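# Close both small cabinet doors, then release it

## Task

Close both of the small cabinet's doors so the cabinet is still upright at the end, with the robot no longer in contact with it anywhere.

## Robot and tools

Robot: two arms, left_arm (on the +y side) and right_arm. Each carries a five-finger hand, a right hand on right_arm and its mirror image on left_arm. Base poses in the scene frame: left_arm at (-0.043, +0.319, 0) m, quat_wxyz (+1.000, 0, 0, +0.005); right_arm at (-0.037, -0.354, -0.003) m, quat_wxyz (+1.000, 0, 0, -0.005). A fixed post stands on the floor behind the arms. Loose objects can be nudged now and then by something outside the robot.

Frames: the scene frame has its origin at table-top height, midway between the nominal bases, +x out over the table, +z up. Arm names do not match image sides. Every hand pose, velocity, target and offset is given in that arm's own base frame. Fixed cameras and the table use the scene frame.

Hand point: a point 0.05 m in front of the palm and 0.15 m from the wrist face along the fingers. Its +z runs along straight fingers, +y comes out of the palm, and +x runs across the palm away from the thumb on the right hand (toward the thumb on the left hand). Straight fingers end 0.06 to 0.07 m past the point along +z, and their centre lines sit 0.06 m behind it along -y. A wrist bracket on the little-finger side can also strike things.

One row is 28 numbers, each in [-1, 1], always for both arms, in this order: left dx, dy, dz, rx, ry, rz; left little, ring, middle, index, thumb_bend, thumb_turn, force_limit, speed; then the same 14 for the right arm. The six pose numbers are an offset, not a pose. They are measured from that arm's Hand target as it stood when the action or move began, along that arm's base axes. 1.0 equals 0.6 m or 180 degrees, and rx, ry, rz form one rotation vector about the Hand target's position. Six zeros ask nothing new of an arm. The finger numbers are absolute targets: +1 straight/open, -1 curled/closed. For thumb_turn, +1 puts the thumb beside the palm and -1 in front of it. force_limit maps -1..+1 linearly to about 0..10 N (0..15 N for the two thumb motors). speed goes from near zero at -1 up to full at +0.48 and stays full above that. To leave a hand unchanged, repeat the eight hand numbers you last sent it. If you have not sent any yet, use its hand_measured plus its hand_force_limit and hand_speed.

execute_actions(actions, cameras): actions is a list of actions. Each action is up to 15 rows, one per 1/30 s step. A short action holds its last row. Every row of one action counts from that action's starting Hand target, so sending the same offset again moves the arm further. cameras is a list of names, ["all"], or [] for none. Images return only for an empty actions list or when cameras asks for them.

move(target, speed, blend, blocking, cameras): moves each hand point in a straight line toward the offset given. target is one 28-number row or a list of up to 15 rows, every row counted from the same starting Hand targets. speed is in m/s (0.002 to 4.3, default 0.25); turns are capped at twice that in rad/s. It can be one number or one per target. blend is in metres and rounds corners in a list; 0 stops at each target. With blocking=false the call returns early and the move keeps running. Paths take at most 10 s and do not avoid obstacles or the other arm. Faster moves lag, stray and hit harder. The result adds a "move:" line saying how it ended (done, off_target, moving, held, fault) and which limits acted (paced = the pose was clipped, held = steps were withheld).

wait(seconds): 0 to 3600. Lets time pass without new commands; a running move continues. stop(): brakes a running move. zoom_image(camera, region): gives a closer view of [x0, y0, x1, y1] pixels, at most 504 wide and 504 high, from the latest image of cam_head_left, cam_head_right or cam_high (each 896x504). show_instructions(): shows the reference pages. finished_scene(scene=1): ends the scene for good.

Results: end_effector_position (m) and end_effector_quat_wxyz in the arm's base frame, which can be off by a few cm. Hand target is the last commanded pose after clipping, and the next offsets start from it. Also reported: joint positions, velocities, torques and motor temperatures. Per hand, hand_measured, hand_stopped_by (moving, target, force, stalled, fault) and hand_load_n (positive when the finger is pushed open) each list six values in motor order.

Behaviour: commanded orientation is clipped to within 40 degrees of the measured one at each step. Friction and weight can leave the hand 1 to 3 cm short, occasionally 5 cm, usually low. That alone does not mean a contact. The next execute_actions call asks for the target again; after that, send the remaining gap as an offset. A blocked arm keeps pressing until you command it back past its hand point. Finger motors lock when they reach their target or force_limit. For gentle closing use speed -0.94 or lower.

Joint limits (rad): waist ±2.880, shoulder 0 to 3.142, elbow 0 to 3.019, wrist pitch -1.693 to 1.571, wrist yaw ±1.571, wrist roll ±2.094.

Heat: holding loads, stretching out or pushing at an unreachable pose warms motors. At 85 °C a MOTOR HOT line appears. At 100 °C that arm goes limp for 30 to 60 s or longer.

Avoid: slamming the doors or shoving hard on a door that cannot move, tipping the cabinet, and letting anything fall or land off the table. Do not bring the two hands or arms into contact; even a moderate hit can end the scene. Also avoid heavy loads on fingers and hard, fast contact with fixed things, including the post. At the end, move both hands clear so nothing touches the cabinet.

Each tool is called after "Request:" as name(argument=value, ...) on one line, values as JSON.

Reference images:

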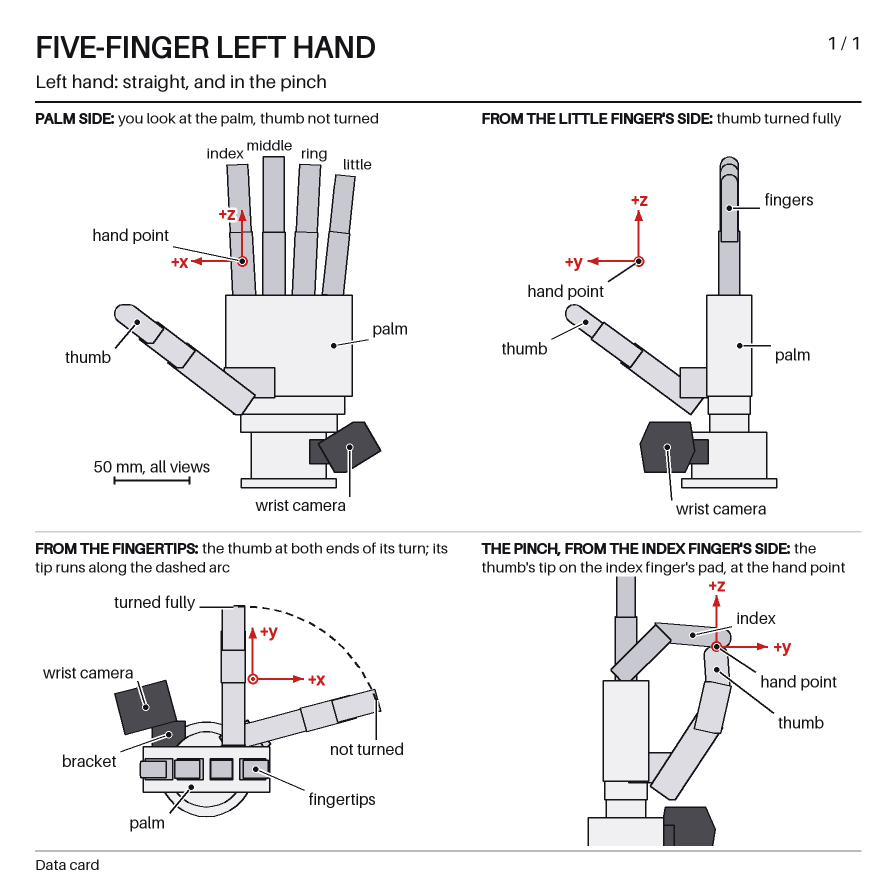

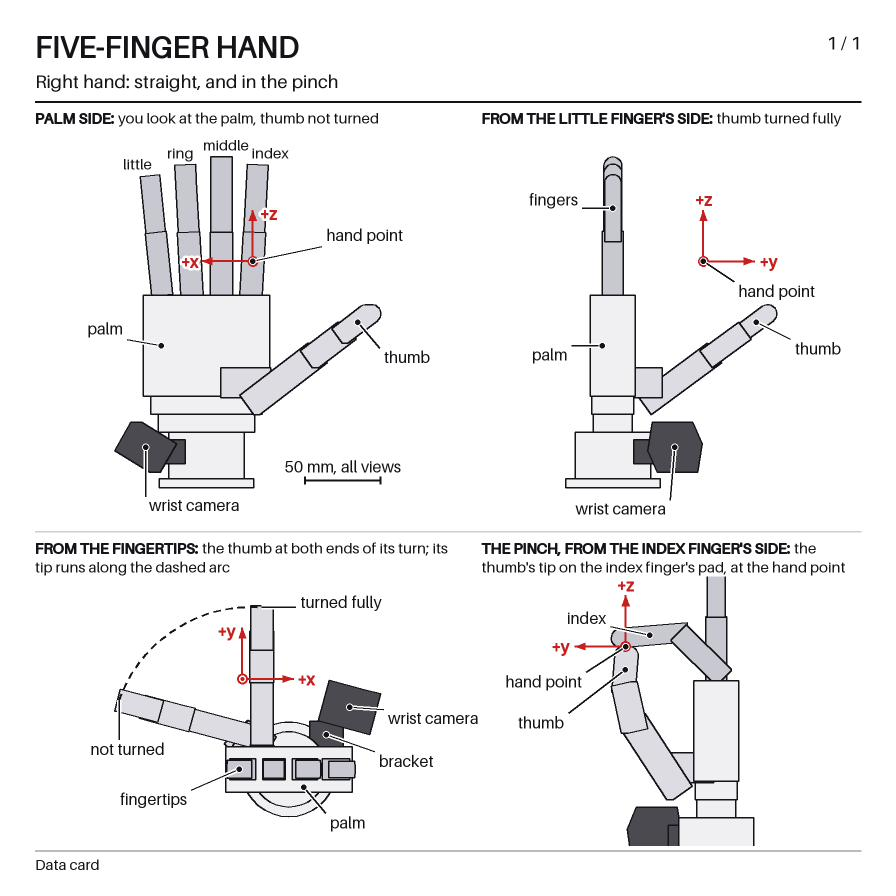

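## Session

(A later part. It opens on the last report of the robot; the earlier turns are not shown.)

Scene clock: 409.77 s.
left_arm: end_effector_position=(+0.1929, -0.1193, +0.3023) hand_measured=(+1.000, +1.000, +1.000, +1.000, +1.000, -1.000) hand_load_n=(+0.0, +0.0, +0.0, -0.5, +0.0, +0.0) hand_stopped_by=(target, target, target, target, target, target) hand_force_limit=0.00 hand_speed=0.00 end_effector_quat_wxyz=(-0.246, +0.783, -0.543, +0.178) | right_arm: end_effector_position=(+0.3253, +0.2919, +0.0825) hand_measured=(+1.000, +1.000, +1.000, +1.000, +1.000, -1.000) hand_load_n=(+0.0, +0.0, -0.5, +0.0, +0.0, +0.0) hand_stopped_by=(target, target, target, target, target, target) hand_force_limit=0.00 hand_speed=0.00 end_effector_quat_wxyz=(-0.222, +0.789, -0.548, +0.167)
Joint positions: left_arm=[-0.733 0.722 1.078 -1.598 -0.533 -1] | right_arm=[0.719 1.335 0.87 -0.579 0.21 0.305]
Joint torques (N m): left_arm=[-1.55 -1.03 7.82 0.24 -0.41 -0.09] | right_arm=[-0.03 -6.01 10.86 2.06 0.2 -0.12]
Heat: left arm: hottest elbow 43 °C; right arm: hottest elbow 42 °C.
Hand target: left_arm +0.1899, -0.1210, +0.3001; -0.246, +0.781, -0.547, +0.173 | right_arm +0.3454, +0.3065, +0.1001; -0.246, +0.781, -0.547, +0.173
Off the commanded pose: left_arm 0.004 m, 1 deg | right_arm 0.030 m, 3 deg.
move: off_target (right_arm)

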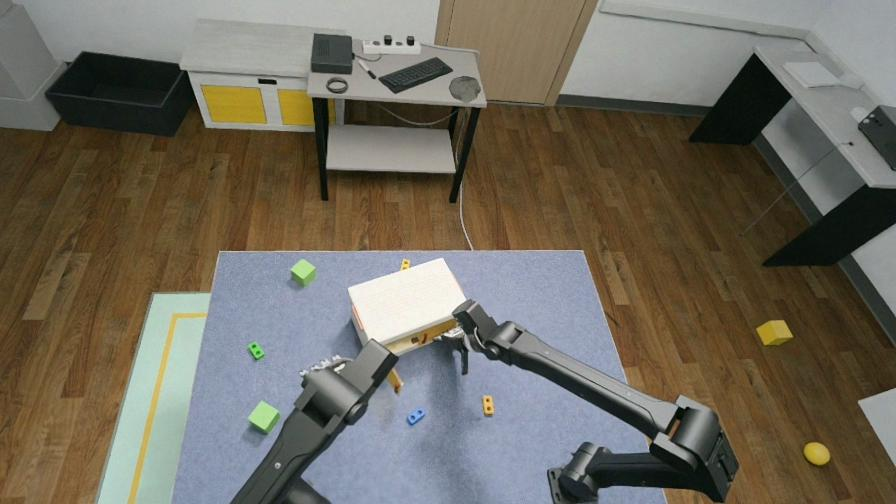

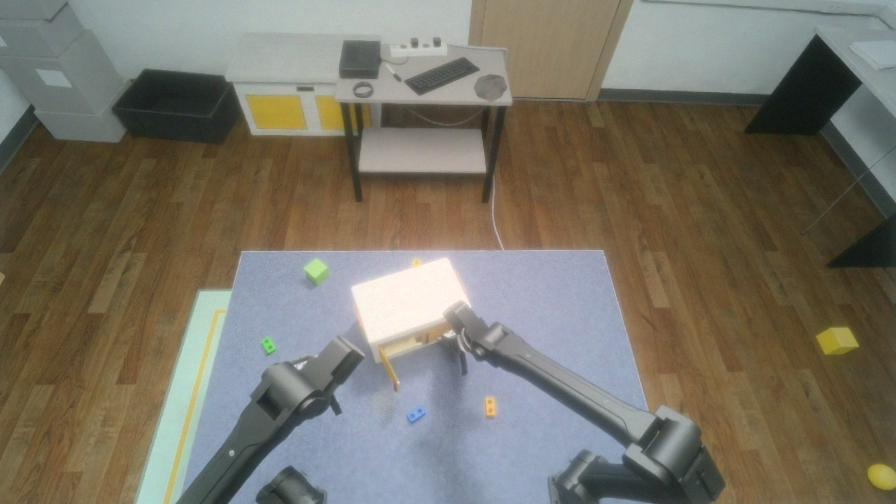

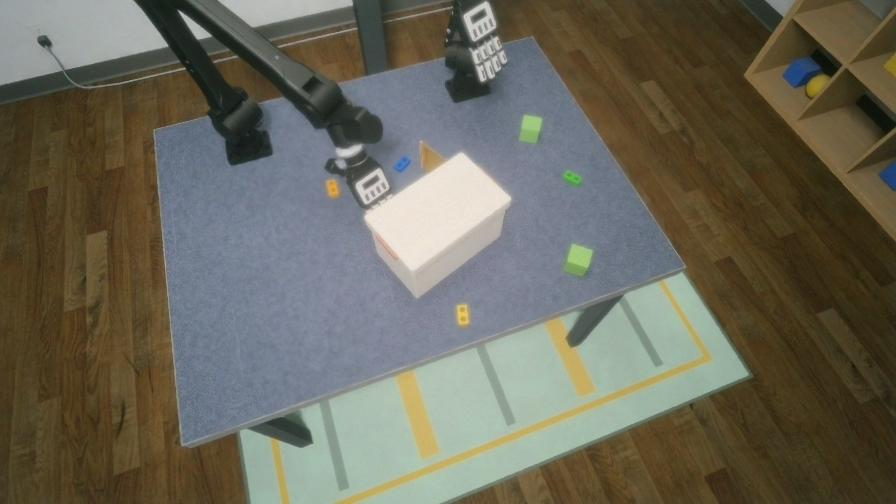

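Request:
move(target=[0,0,0,0,0,0,1,1,1,1,1,-1,0,0,0.022,0.009,0,0,0,0,1,1,1,1,1,-1,0,0], speed=0.05, cameras=["all"])

Request:
zoom_image(camera="cam_head_left", region=[380, 270, 520, 390])

Request:
zoom_image(camera="cam_head_right", region=[380, 270, 520, 390])

Scene clock: 421.77 s.
left_arm: end_effector_position=(+0.1929, -0.1193, +0.3023) hand_measured=(+1.000, +1.000, +1.000, +1.000, +1.000, -1.000) hand_load_n=(+0.0, +0.0, +0.0, +0.0, +0.0, +0.0) hand_stopped_by=(target, target, target, target, target, target) hand_force_limit=0.00 hand_speed=0.00 end_effector_quat_wxyz=(-0.246, +0.783, -0.543, +0.178) | right_arm: end_effector_position=(+0.3346, +0.2962, +0.0828) hand_measured=(+1.000, +1.000, +1.000, +1.000, +1.000, -1.000) hand_load_n=(+0.0, -1.0, -2.0, +0.0, +0.0, +0.0) hand_stopped_by=(target, target, target, target, target, target) hand_force_limit=0.00 hand_speed=0.00 end_effector_quat_wxyz=(-0.222, +0.788, -0.550, +0.166)
Joint positions: left_arm=[-0.733 0.722 1.078 -1.598 -0.533 -1] | right_arm=[0.71 1.361 0.896 -0.579 0.205 0.304]
Joint torques (N m): left_arm=[-1.61 -1.08 7.82 0.21 -0.41 -0.09] | right_arm=[-0.03 -6.12 11.4 2.22 0.19 -0.2]
Heat: left arm: hottest elbow 43 °C; right arm: hottest elbow 43 °C.
Hand target: left_arm +0.1899, -0.1210, +0.3001; -0.246, +0.781, -0.547, +0.173 | right_arm +0.3586, +0.3118, +0.1000; -0.246, +0.781, -0.548, +0.173
Off the commanded pose: left_arm 0.004 m, 1 deg | right_arm 0.034 m, 3 deg.
move: off_target (right_arm)

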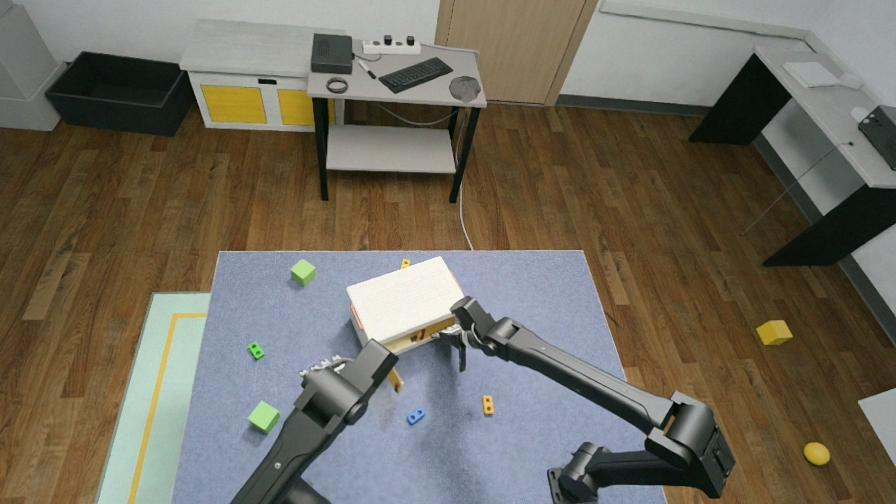

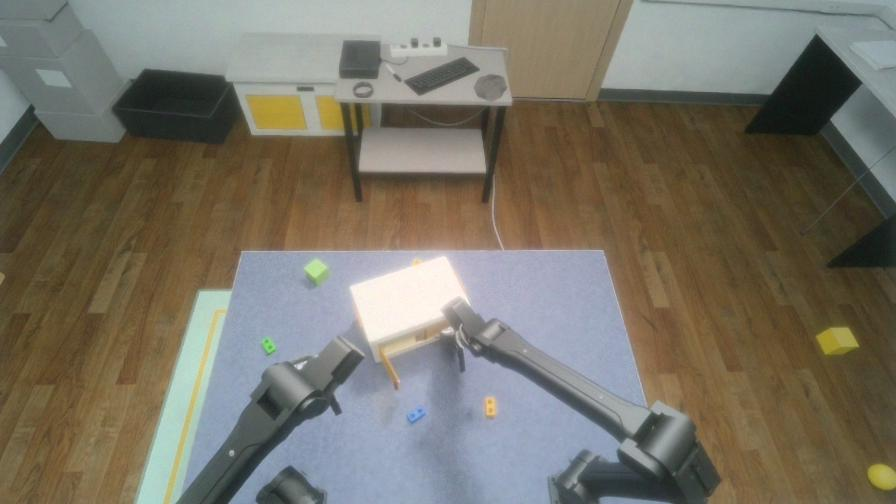

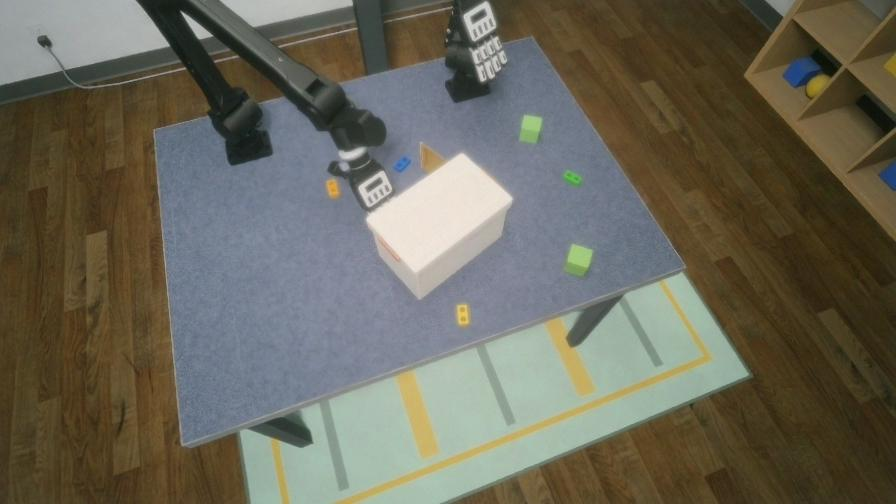

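Scaled by 3.600 from the camera's image (finer frame: 1280x720).

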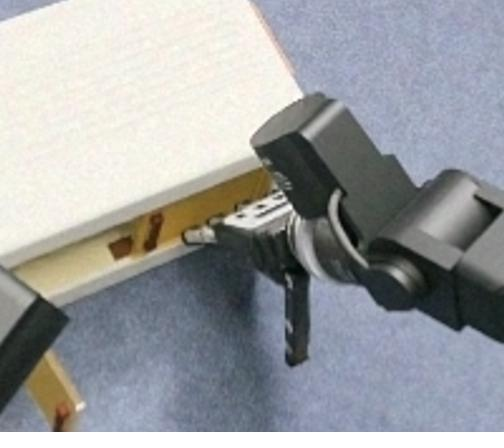

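Scaled by 3.600 from the camera's image (finer frame: 1280x720).

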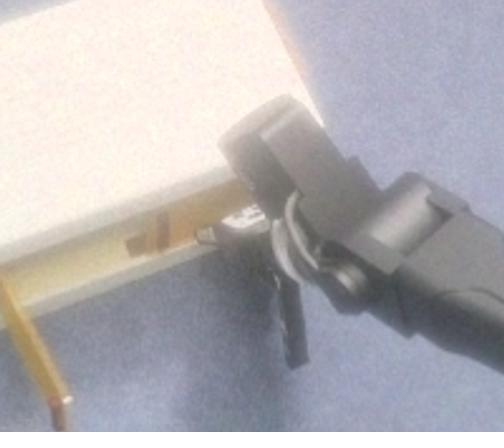

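Request:
move(target=[[0,0,0,0,0,0,1,1,1,1,1,-1,0,0,-0.16,-0.07,0,0,0,0,1,1,1,1,1,-1,0,0],[0.002,-0.098,-0.25,0,0,0,1,1,1,1,1,-1,0,0,-0.2,-0.35,0.1,0,0,0,1,1,1,1,1,-1,0,0]], blend=[0.02,0], speed=0.15, cameras=["all"])

Request:
zoom_image(camera="cam_head_right", region=[340, 270, 520, 400])

Request:
zoom_image(camera="cam_high", region=[320, 90, 500, 240])

Scene clock: 442.70 s.
left_arm: end_effector_position=(+0.1907, -0.1738, +0.1507) hand_measured=(+1.000, +1.000, +1.000, +1.000, +1.000, -1.000) hand_load_n=(+0.0, +0.0, +0.0, +0.0, +0.0, +0.0) hand_stopped_by=(target, target, target, target, target, target) hand_force_limit=0.00 hand_speed=0.00 end_effector_quat_wxyz=(-0.249, +0.782, -0.548, +0.165) | right_arm: end_effector_position=(+0.2390, +0.1044, +0.1582) hand_measured=(+1.000, +1.000, +1.000, +1.000, +1.000, -1.000) hand_load_n=(+0.0, +0.0, +0.0, +0.0, +0.0, +0.0) hand_stopped_by=(target, target, target, target, target, target) hand_force_limit=0.00 hand_speed=0.00 end_effector_quat_wxyz=(-0.248, +0.780, -0.548, +0.172)
Joint positions: left_arm=[-0.936 0.83 0.73 -1.295 -0.583 -1.231] | right_arm=[0.276 0.693 0.66 -0.926 -0.044 -0.056]
Joint torques (N m): left_arm=[-1.67 -3.08 7.86 1.17 -0.45 -0.1] | right_arm=[0.26 -0.38 8.94 1.14 0.09 -0.19]
Heat: left arm: hottest elbow 43 °C; right arm: hottest elbow 44 °C.
Hand target: left_arm +0.1911, -0.1798, +0.1502; -0.246, +0.781, -0.547, +0.173 | right_arm +0.2386, +0.1018, +0.1601; -0.246, +0.781, -0.548, +0.173
Off the commanded pose: left_arm 0.006 m, 1 deg | right_arm 0.003 m, 0 deg.
move: done

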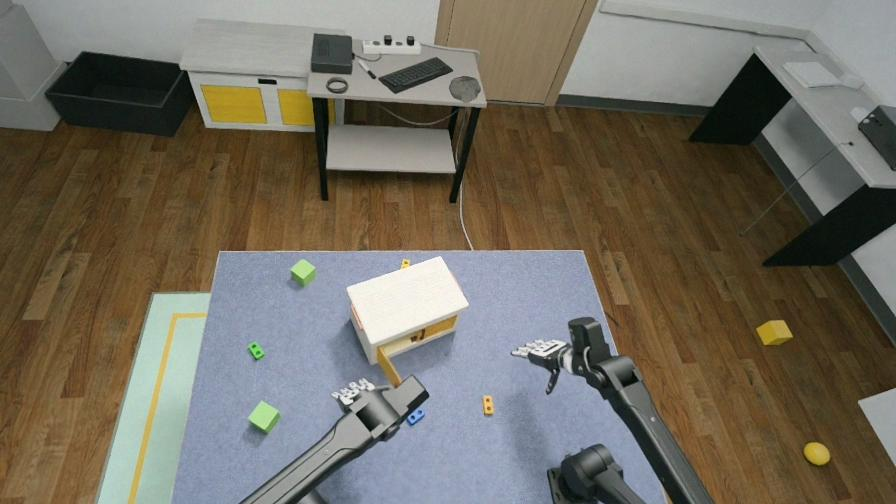

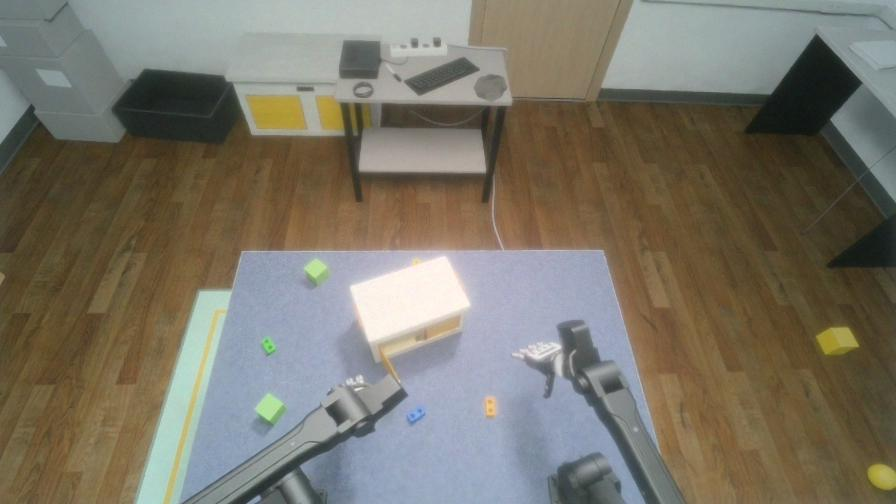

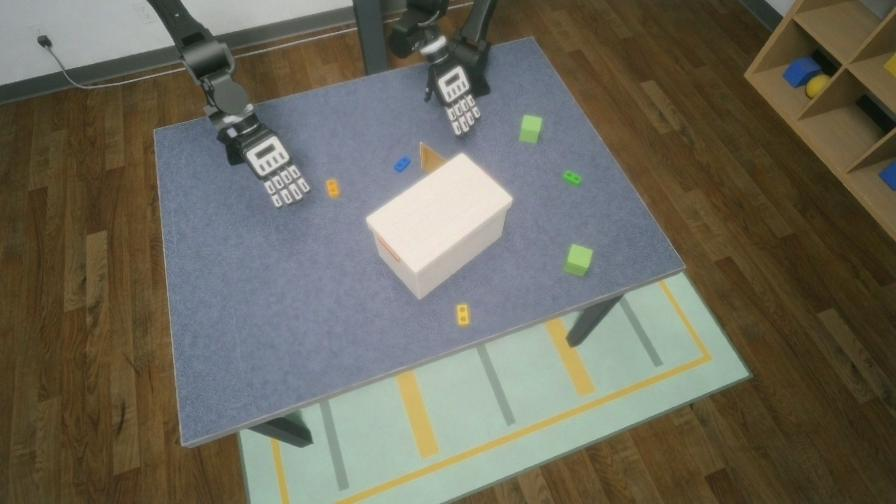

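Scaled by 2.800 from the camera's image (finer frame: 1280x720).

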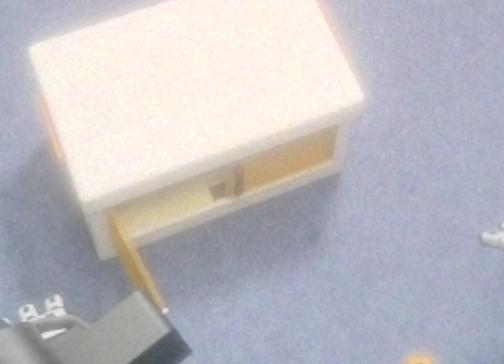

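Scaled by 2.800 from the camera's image (finer frame: 1280x720).

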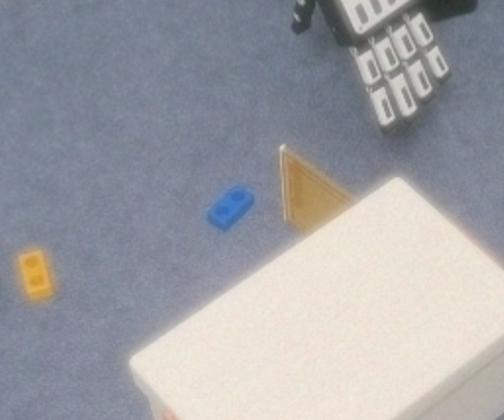

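Request:
move(target=[[0,0,-0.092,0,0,0,1,1,1,1,1,-1,0,0,0,0,0,0,0,0,1,1,1,1,1,-1,0,0],[0.0165,-0.094,-0.092,0,0,0,1,1,1,1,1,-1,0,0,0,0,0,0,0,0,1,1,1,1,1,-1,0,0],[0.033,-0.132,-0.092,0,0,0,1,1,1,1,1,-1,0,0,0,0,0,0,0,0,1,1,1,1,1,-1,0,0],[0.0625,-0.163,-0.092,0,0,0,1,1,1,1,1,-1,0,0,0,0,0,0,0,0,1,1,1,1,1,-1,0,0]], blend=[0.005,0.01,0.01,0], speed=0.06, cameras=["all"])

Request:
zoom_image(camera="cam_head_left", region=[340, 300, 480, 420])

Request:
zoom_image(camera="cam_high", region=[360, 80, 500, 200])

Scene clock: 486.17 s.
left_arm: end_effector_position=(+0.2158, -0.2577, +0.0791) hand_measured=(+1.000, +1.000, +1.000, +1.000, +1.000, -1.000) hand_load_n=(+0.0, +0.0, +0.0, -0.5, +0.0, +0.0) hand_stopped_by=(target, target, target, target, target, target) hand_force_limit=0.00 hand_speed=0.00 end_effector_quat_wxyz=(-0.255, +0.779, -0.553, +0.150) | right_arm: end_effector_position=(+0.2390, +0.1043, +0.1582) hand_measured=(+1.000, +1.000, +1.000, +1.000, +1.000, -1.000) hand_load_n=(+0.0, +0.0, +0.0, +0.0, +0.0, +0.0) hand_stopped_by=(target, target, target, target, target, target) hand_force_limit=0.00 hand_speed=0.00 end_effector_quat_wxyz=(-0.248, +0.780, -0.548, +0.172)
Joint positions: left_arm=[-1.037 1.198 0.767 -1.063 -0.598 -1.35] | right_arm=[0.276 0.693 0.66 -0.926 -0.044 -0.057]
Joint torques (N m): left_arm=[-0.32 -7 10.44 1.01 -0.44 0.1] | right_arm=[0.03 0.15 8.79 1.24 0.05 -0.14]
Heat: left arm: hottest elbow 44 °C; right arm: hottest elbow 41 °C.
Hand target: left_arm +0.2286, -0.2776, +0.0949; -0.246, +0.781, -0.547, +0.173 | right_arm +0.2386, +0.1018, +0.1601; -0.246, +0.781, -0.548, +0.173
Off the commanded pose: left_arm 0.028 m, 3 deg | right_arm 0.003 m, 0 deg.
move: off_target (left_arm)

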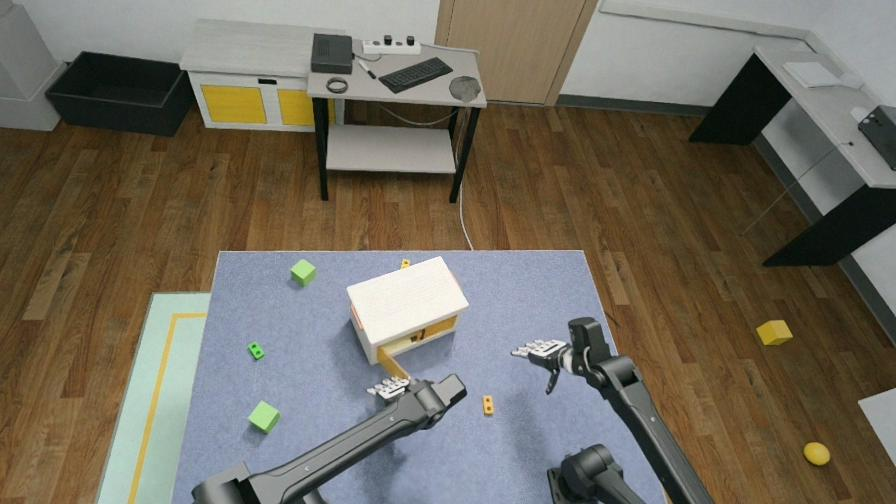

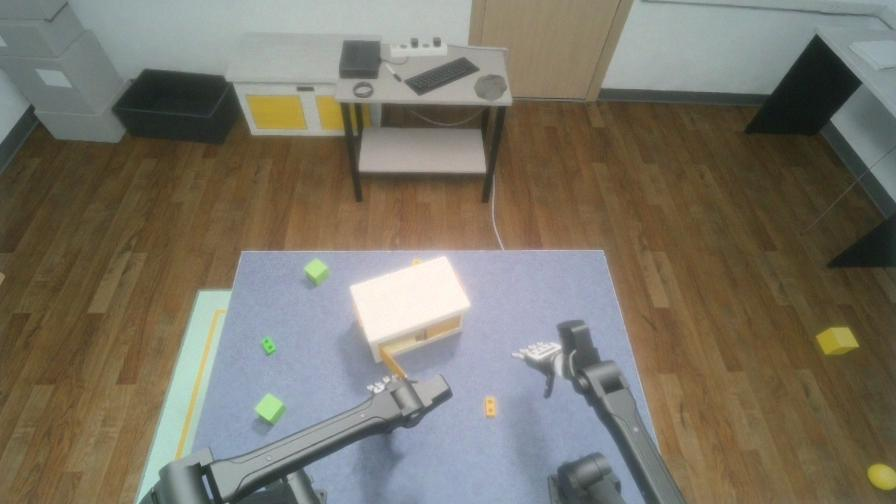

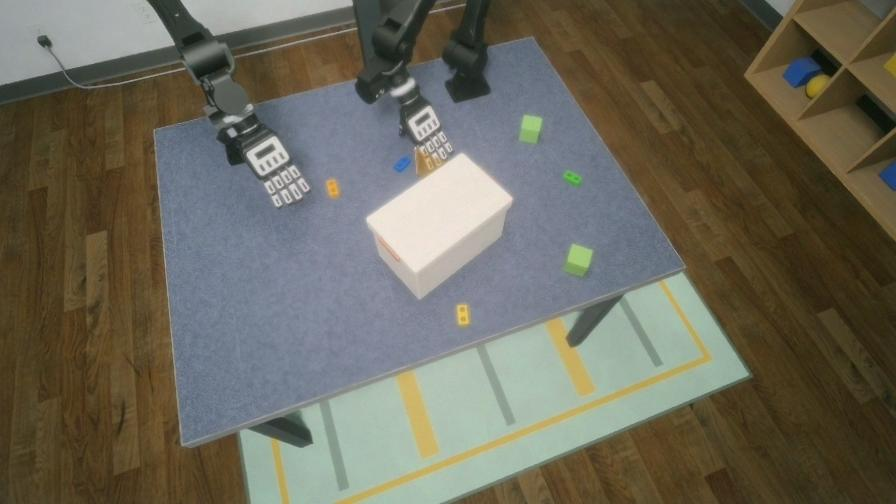

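Scaled by 3.600 from the camera's image (finer frame: 1280x720).

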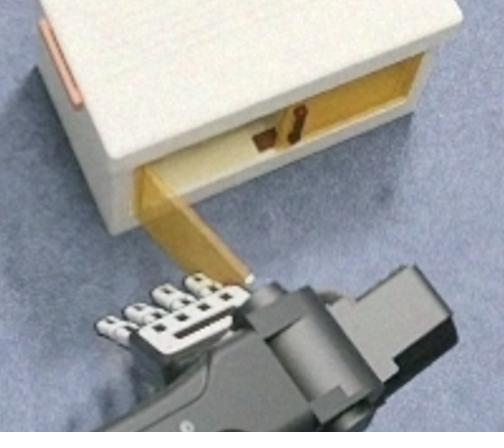

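Scaled by 3.600 from the camera's image (finer frame: 1280x720).

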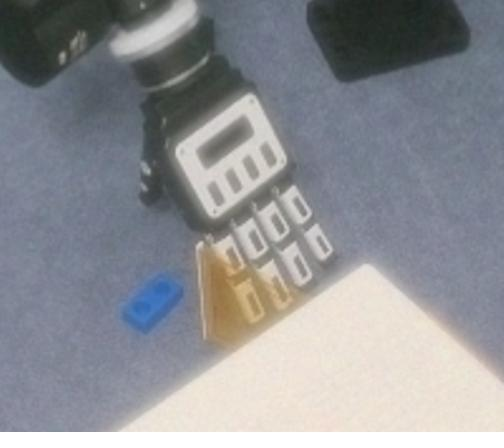

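Request:
move(target=[[0.028,-0.033,0,0,0,0,1,1,1,1,1,-1,0,0,0,0,0,0,0,0,1,1,1,1,1,-1,0,0],[0.07,-0.055,0,0,0,0,1,1,1,1,1,-1,0,0,0,0,0,0,0,0,1,1,1,1,1,-1,0,0]], blend=[0.01,0], speed=0.05, cameras=["all"])

Request:
zoom_image(camera="cam_head_right", region=[340, 290, 480, 410])

Request:
zoom_image(camera="cam_high", region=[360, 80, 500, 200])

Scene clock: 504.90 s.
left_arm: end_effector_position=(+0.2532, -0.2940, +0.0796) hand_measured=(+1.000, +1.000, +1.000, +1.000, +1.000, -1.000) hand_load_n=(+0.0, +0.0, +0.0, -0.5, +0.0, +0.0) hand_stopped_by=(target, target, target, target, target, target) hand_force_limit=0.00 hand_speed=0.00 end_effector_quat_wxyz=(-0.254, +0.777, -0.556, +0.153) | right_arm: end_effector_position=(+0.2390, +0.1043, +0.1582) hand_measured=(+1.000, +1.000, +1.000, +1.000, +1.000, -1.000) hand_load_n=(+0.0, +0.0, -0.5, +0.0, +0.0, +0.0) hand_stopped_by=(target, target, target, target, target, target) hand_force_limit=0.00 hand_speed=0.00 end_effector_quat_wxyz=(-0.248, +0.780, -0.548, +0.172)
Joint positions: left_arm=[-0.997 1.328 0.879 -1.01 -0.593 -1.292] | right_arm=[0.276 0.693 0.66 -0.926 -0.044 -0.057]
Joint torques (N m): left_arm=[0.73 -8.94 10.48 1.11 -0.34 0.13] | right_arm=[-0.62 -0.09 8.54 1.22 0.05 -0.17]
Heat: left arm: hottest elbow 46 °C; right arm: hottest elbow 41 °C.
Hand target: left_arm +0.2705, -0.3107, +0.0949; -0.246, +0.781, -0.547, +0.173 | right_arm +0.2386, +0.1018, +0.1601; -0.246, +0.781, -0.548, +0.173
Off the commanded pose: left_arm 0.028 m, 3 deg | right_arm 0.003 m, 0 deg.
move: off_target (left_arm)

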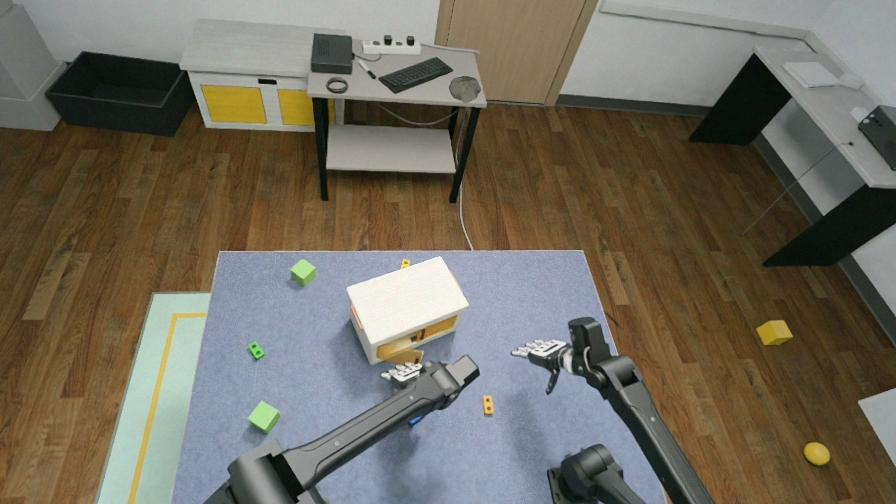

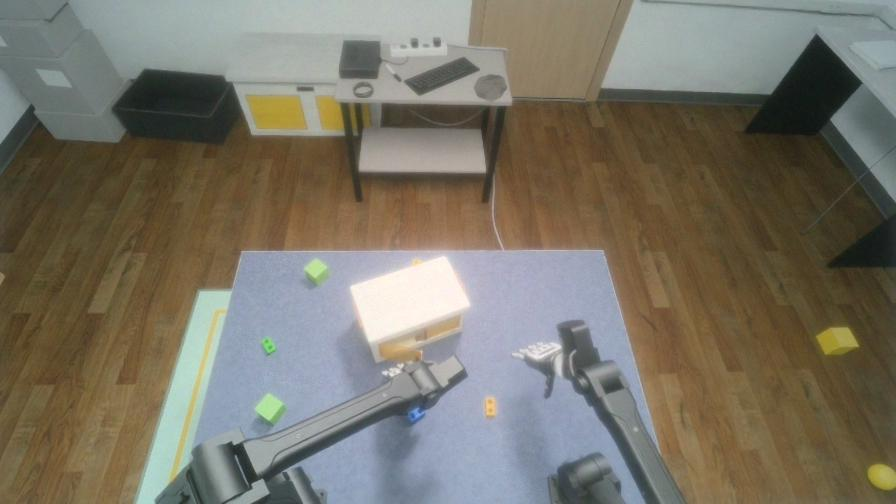

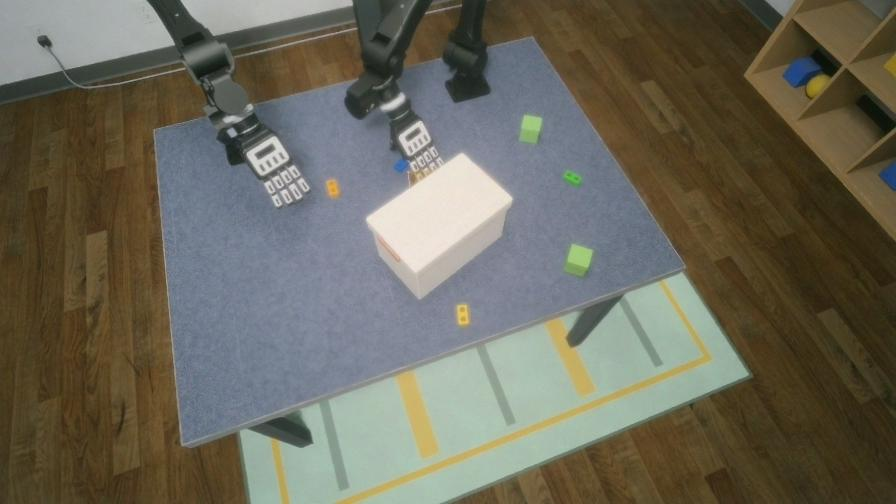

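Scaled by 3.600 from the camera's image (finer frame: 1280x720).

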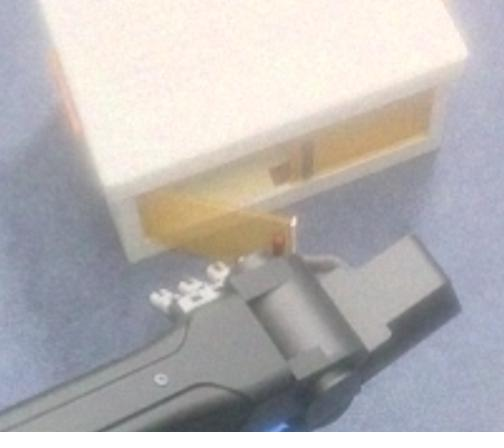

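Scaled by 3.600 from the camera's image (finer frame: 1280x720).

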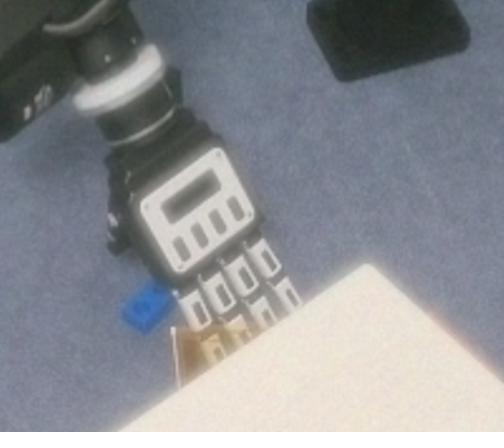

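Request:
move(target=[[0.04,-0.004,0,0,0,0,1,1,1,1,1,-1,0,0,0,0,0,0,0,0,1,1,1,1,1,-1,0,0],[0.08,0.006,0,0,0,0,1,1,1,1,1,-1,0,0,0,0,0,0,0,0,1,1,1,1,1,-1,0,0]], blend=[0.01,0], speed=0.05, cameras=["all"])

Request:
zoom_image(camera="cam_head_right", region=[340, 290, 480, 410])

Request:
zoom_image(camera="cam_high", region=[360, 80, 500, 200])

Scene clock: 518.40 s.
left_arm: end_effector_position=(+0.2997, -0.2940, +0.0810) hand_measured=(+1.000, +1.000, +1.000, +1.000, +1.000, -1.000) hand_load_n=(+0.0, +0.0, +0.0, +0.0, +0.0, +0.0) hand_stopped_by=(target, target, target, target, target, target) hand_force_limit=0.00 hand_speed=0.00 end_effector_quat_wxyz=(-0.251, +0.778, -0.555, +0.154) | right_arm: end_effector_position=(+0.2390, +0.1043, +0.1582) hand_measured=(+1.000, +1.000, +1.000, +1.000, +1.000, -1.000) hand_load_n=(+0.0, +0.0, +0.0, +0.0, +0.0, +0.0) hand_stopped_by=(target, target, target, target, target, target) hand_force_limit=0.00 hand_speed=0.00 end_effector_quat_wxyz=(-0.248, +0.780, -0.548, +0.172)
Joint positions: left_arm=[-0.89 1.383 0.933 -0.934 -0.571 -1.166] | right_arm=[0.276 0.693 0.66 -0.926 -0.044 -0.057]
Joint torques (N m): left_arm=[0.79 -9.82 10.4 1.17 -0.35 0.14] | right_arm=[-0.5 -0.62 8.44 1.05 -0.02 -0.17]
Heat: left arm: hottest elbow 47 °C; right arm: hottest elbow 41 °C.
Hand target: left_arm +0.3187, -0.3070, +0.0950; -0.246, +0.781, -0.547, +0.173 | right_arm +0.2386, +0.1018, +0.1601; -0.246, +0.781, -0.548, +0.173
Off the commanded pose: left_arm 0.027 m, 2 deg | right_arm 0.003 m, 0 deg.
move: off_target (left_arm)

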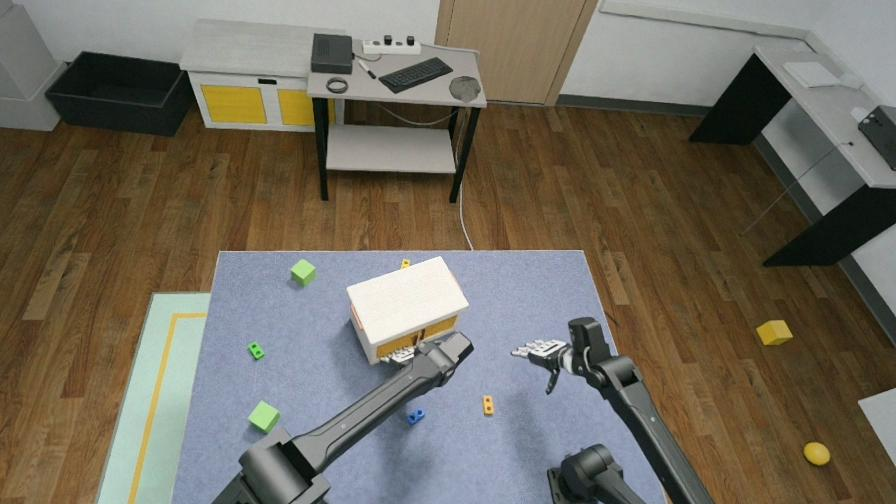

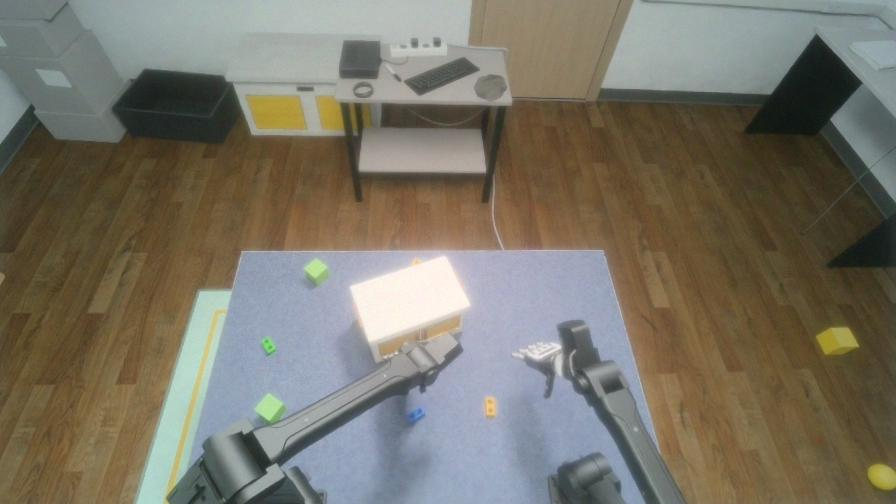

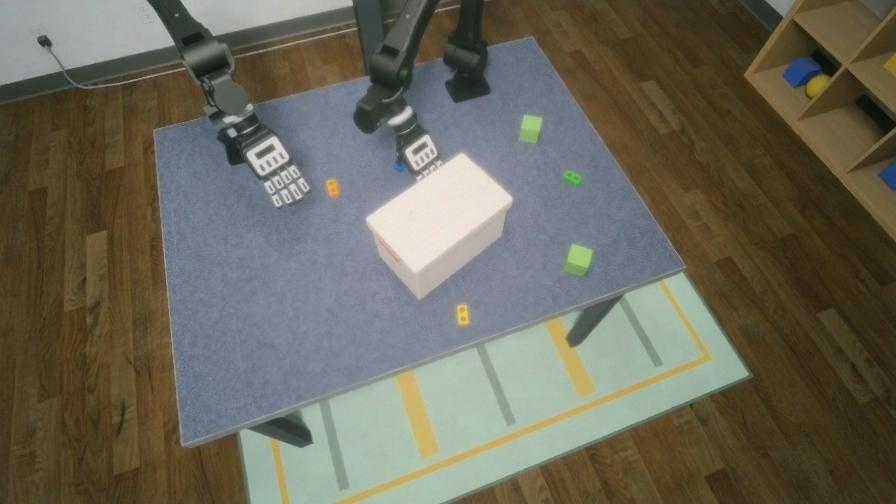

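Scaled by 3.600 from the camera's image (finer frame: 1280x720).

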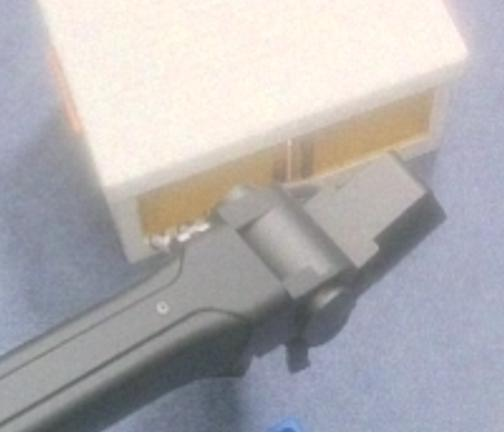

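Scaled by 3.600 from the camera's image (finer frame: 1280x720).

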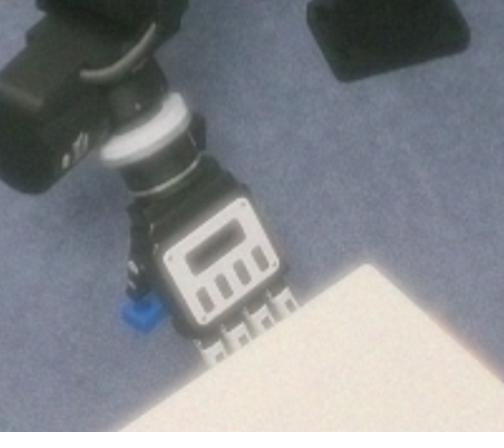

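Request:
move(target=[0.022,0.009,0,0,0,0,1,1,1,1,1,-1,0,0,0,0,0,0,0,0,1,1,1,1,1,-1,0,0], speed=0.05, cameras=["cam_head_left", "cam_head_right"])

Request:
zoom_image(camera="cam_head_right", region=[340, 290, 480, 410])

Request:
zoom_image(camera="cam_head_left", region=[340, 290, 480, 410])

Scene clock: 528.10 s.
left_arm: end_effector_position=(+0.3047, -0.2906, +0.0806) hand_measured=(+1.000, +1.000, +1.000, +1.000, +1.000, -1.000) hand_load_n=(+0.0, +0.0, -2.0, +0.0, +0.0, +0.0) hand_stopped_by=(target, target, target, target, target, target) hand_force_limit=0.00 hand_speed=0.00 end_effector_quat_wxyz=(-0.248, +0.774, -0.563, +0.151) | right_arm: end_effector_position=(+0.2390, +0.1043, +0.1582) hand_measured=(+1.000, +1.000, +1.000, +1.000, +1.000, -1.000) hand_load_n=(+0.0, +0.0, +0.0, +0.0, +0.0, +0.0) hand_stopped_by=(target, target, target, target, target, target) hand_force_limit=0.00 hand_speed=0.00 end_effector_quat_wxyz=(-0.248, +0.780, -0.548, +0.172)
Joint positions: left_arm=[-0.869 1.385 0.936 -0.923 -0.558 -1.125] | right_arm=[0.276 0.693 0.66 -0.926 -0.044 -0.057]
Joint torques (N m): left_arm=[1.79 -9.41 10.69 1.66 -0.52 0.14] | right_arm=[-0.03 0.21 8.58 1.11 0.09 -0.18]
Heat: left arm: hottest elbow 47 °C; right arm: hottest elbow 41 °C.
Hand target: left_arm +0.3317, -0.3016, +0.0950; -0.246, +0.781, -0.547, +0.173 | right_arm +0.2386, +0.1018, +0.1601; -0.246, +0.781, -0.548, +0.173
Off the commanded pose: left_arm 0.033 m, 3 deg | right_arm 0.003 m, 0 deg.
move: off_target (left_arm)

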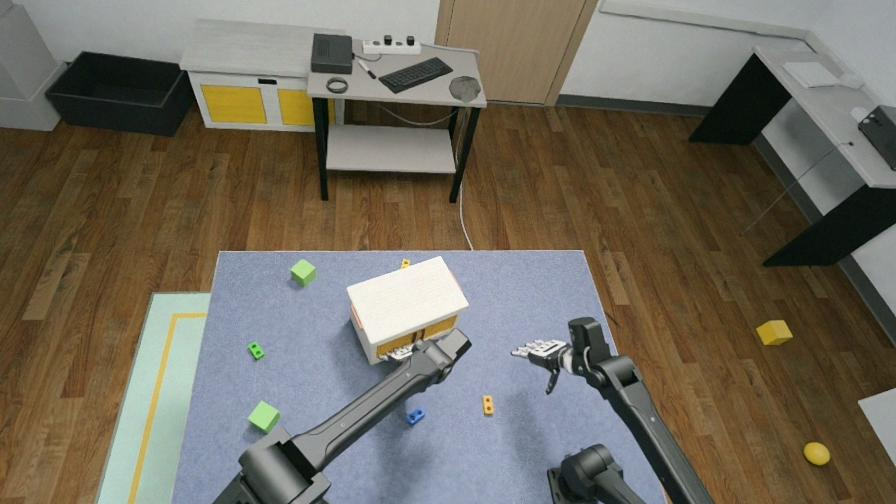

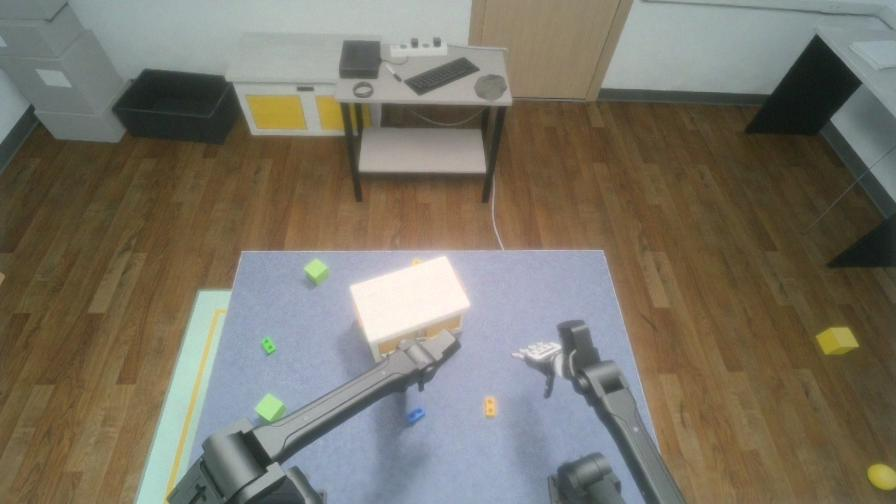

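Scaled by 3.600 from the camera's image (finer frame: 1280x720).

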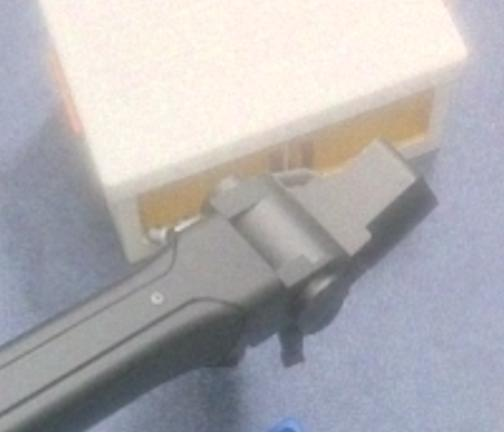

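Scaled by 3.600 from the camera's image (finer frame: 1280x720).

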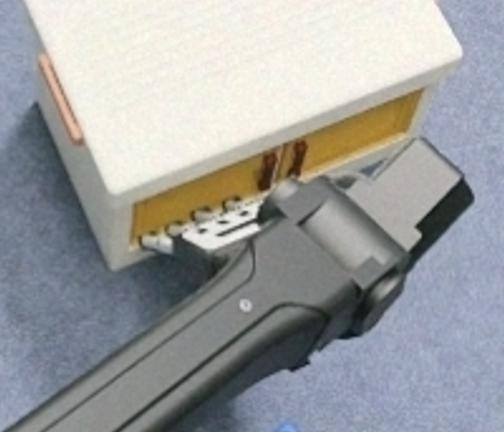

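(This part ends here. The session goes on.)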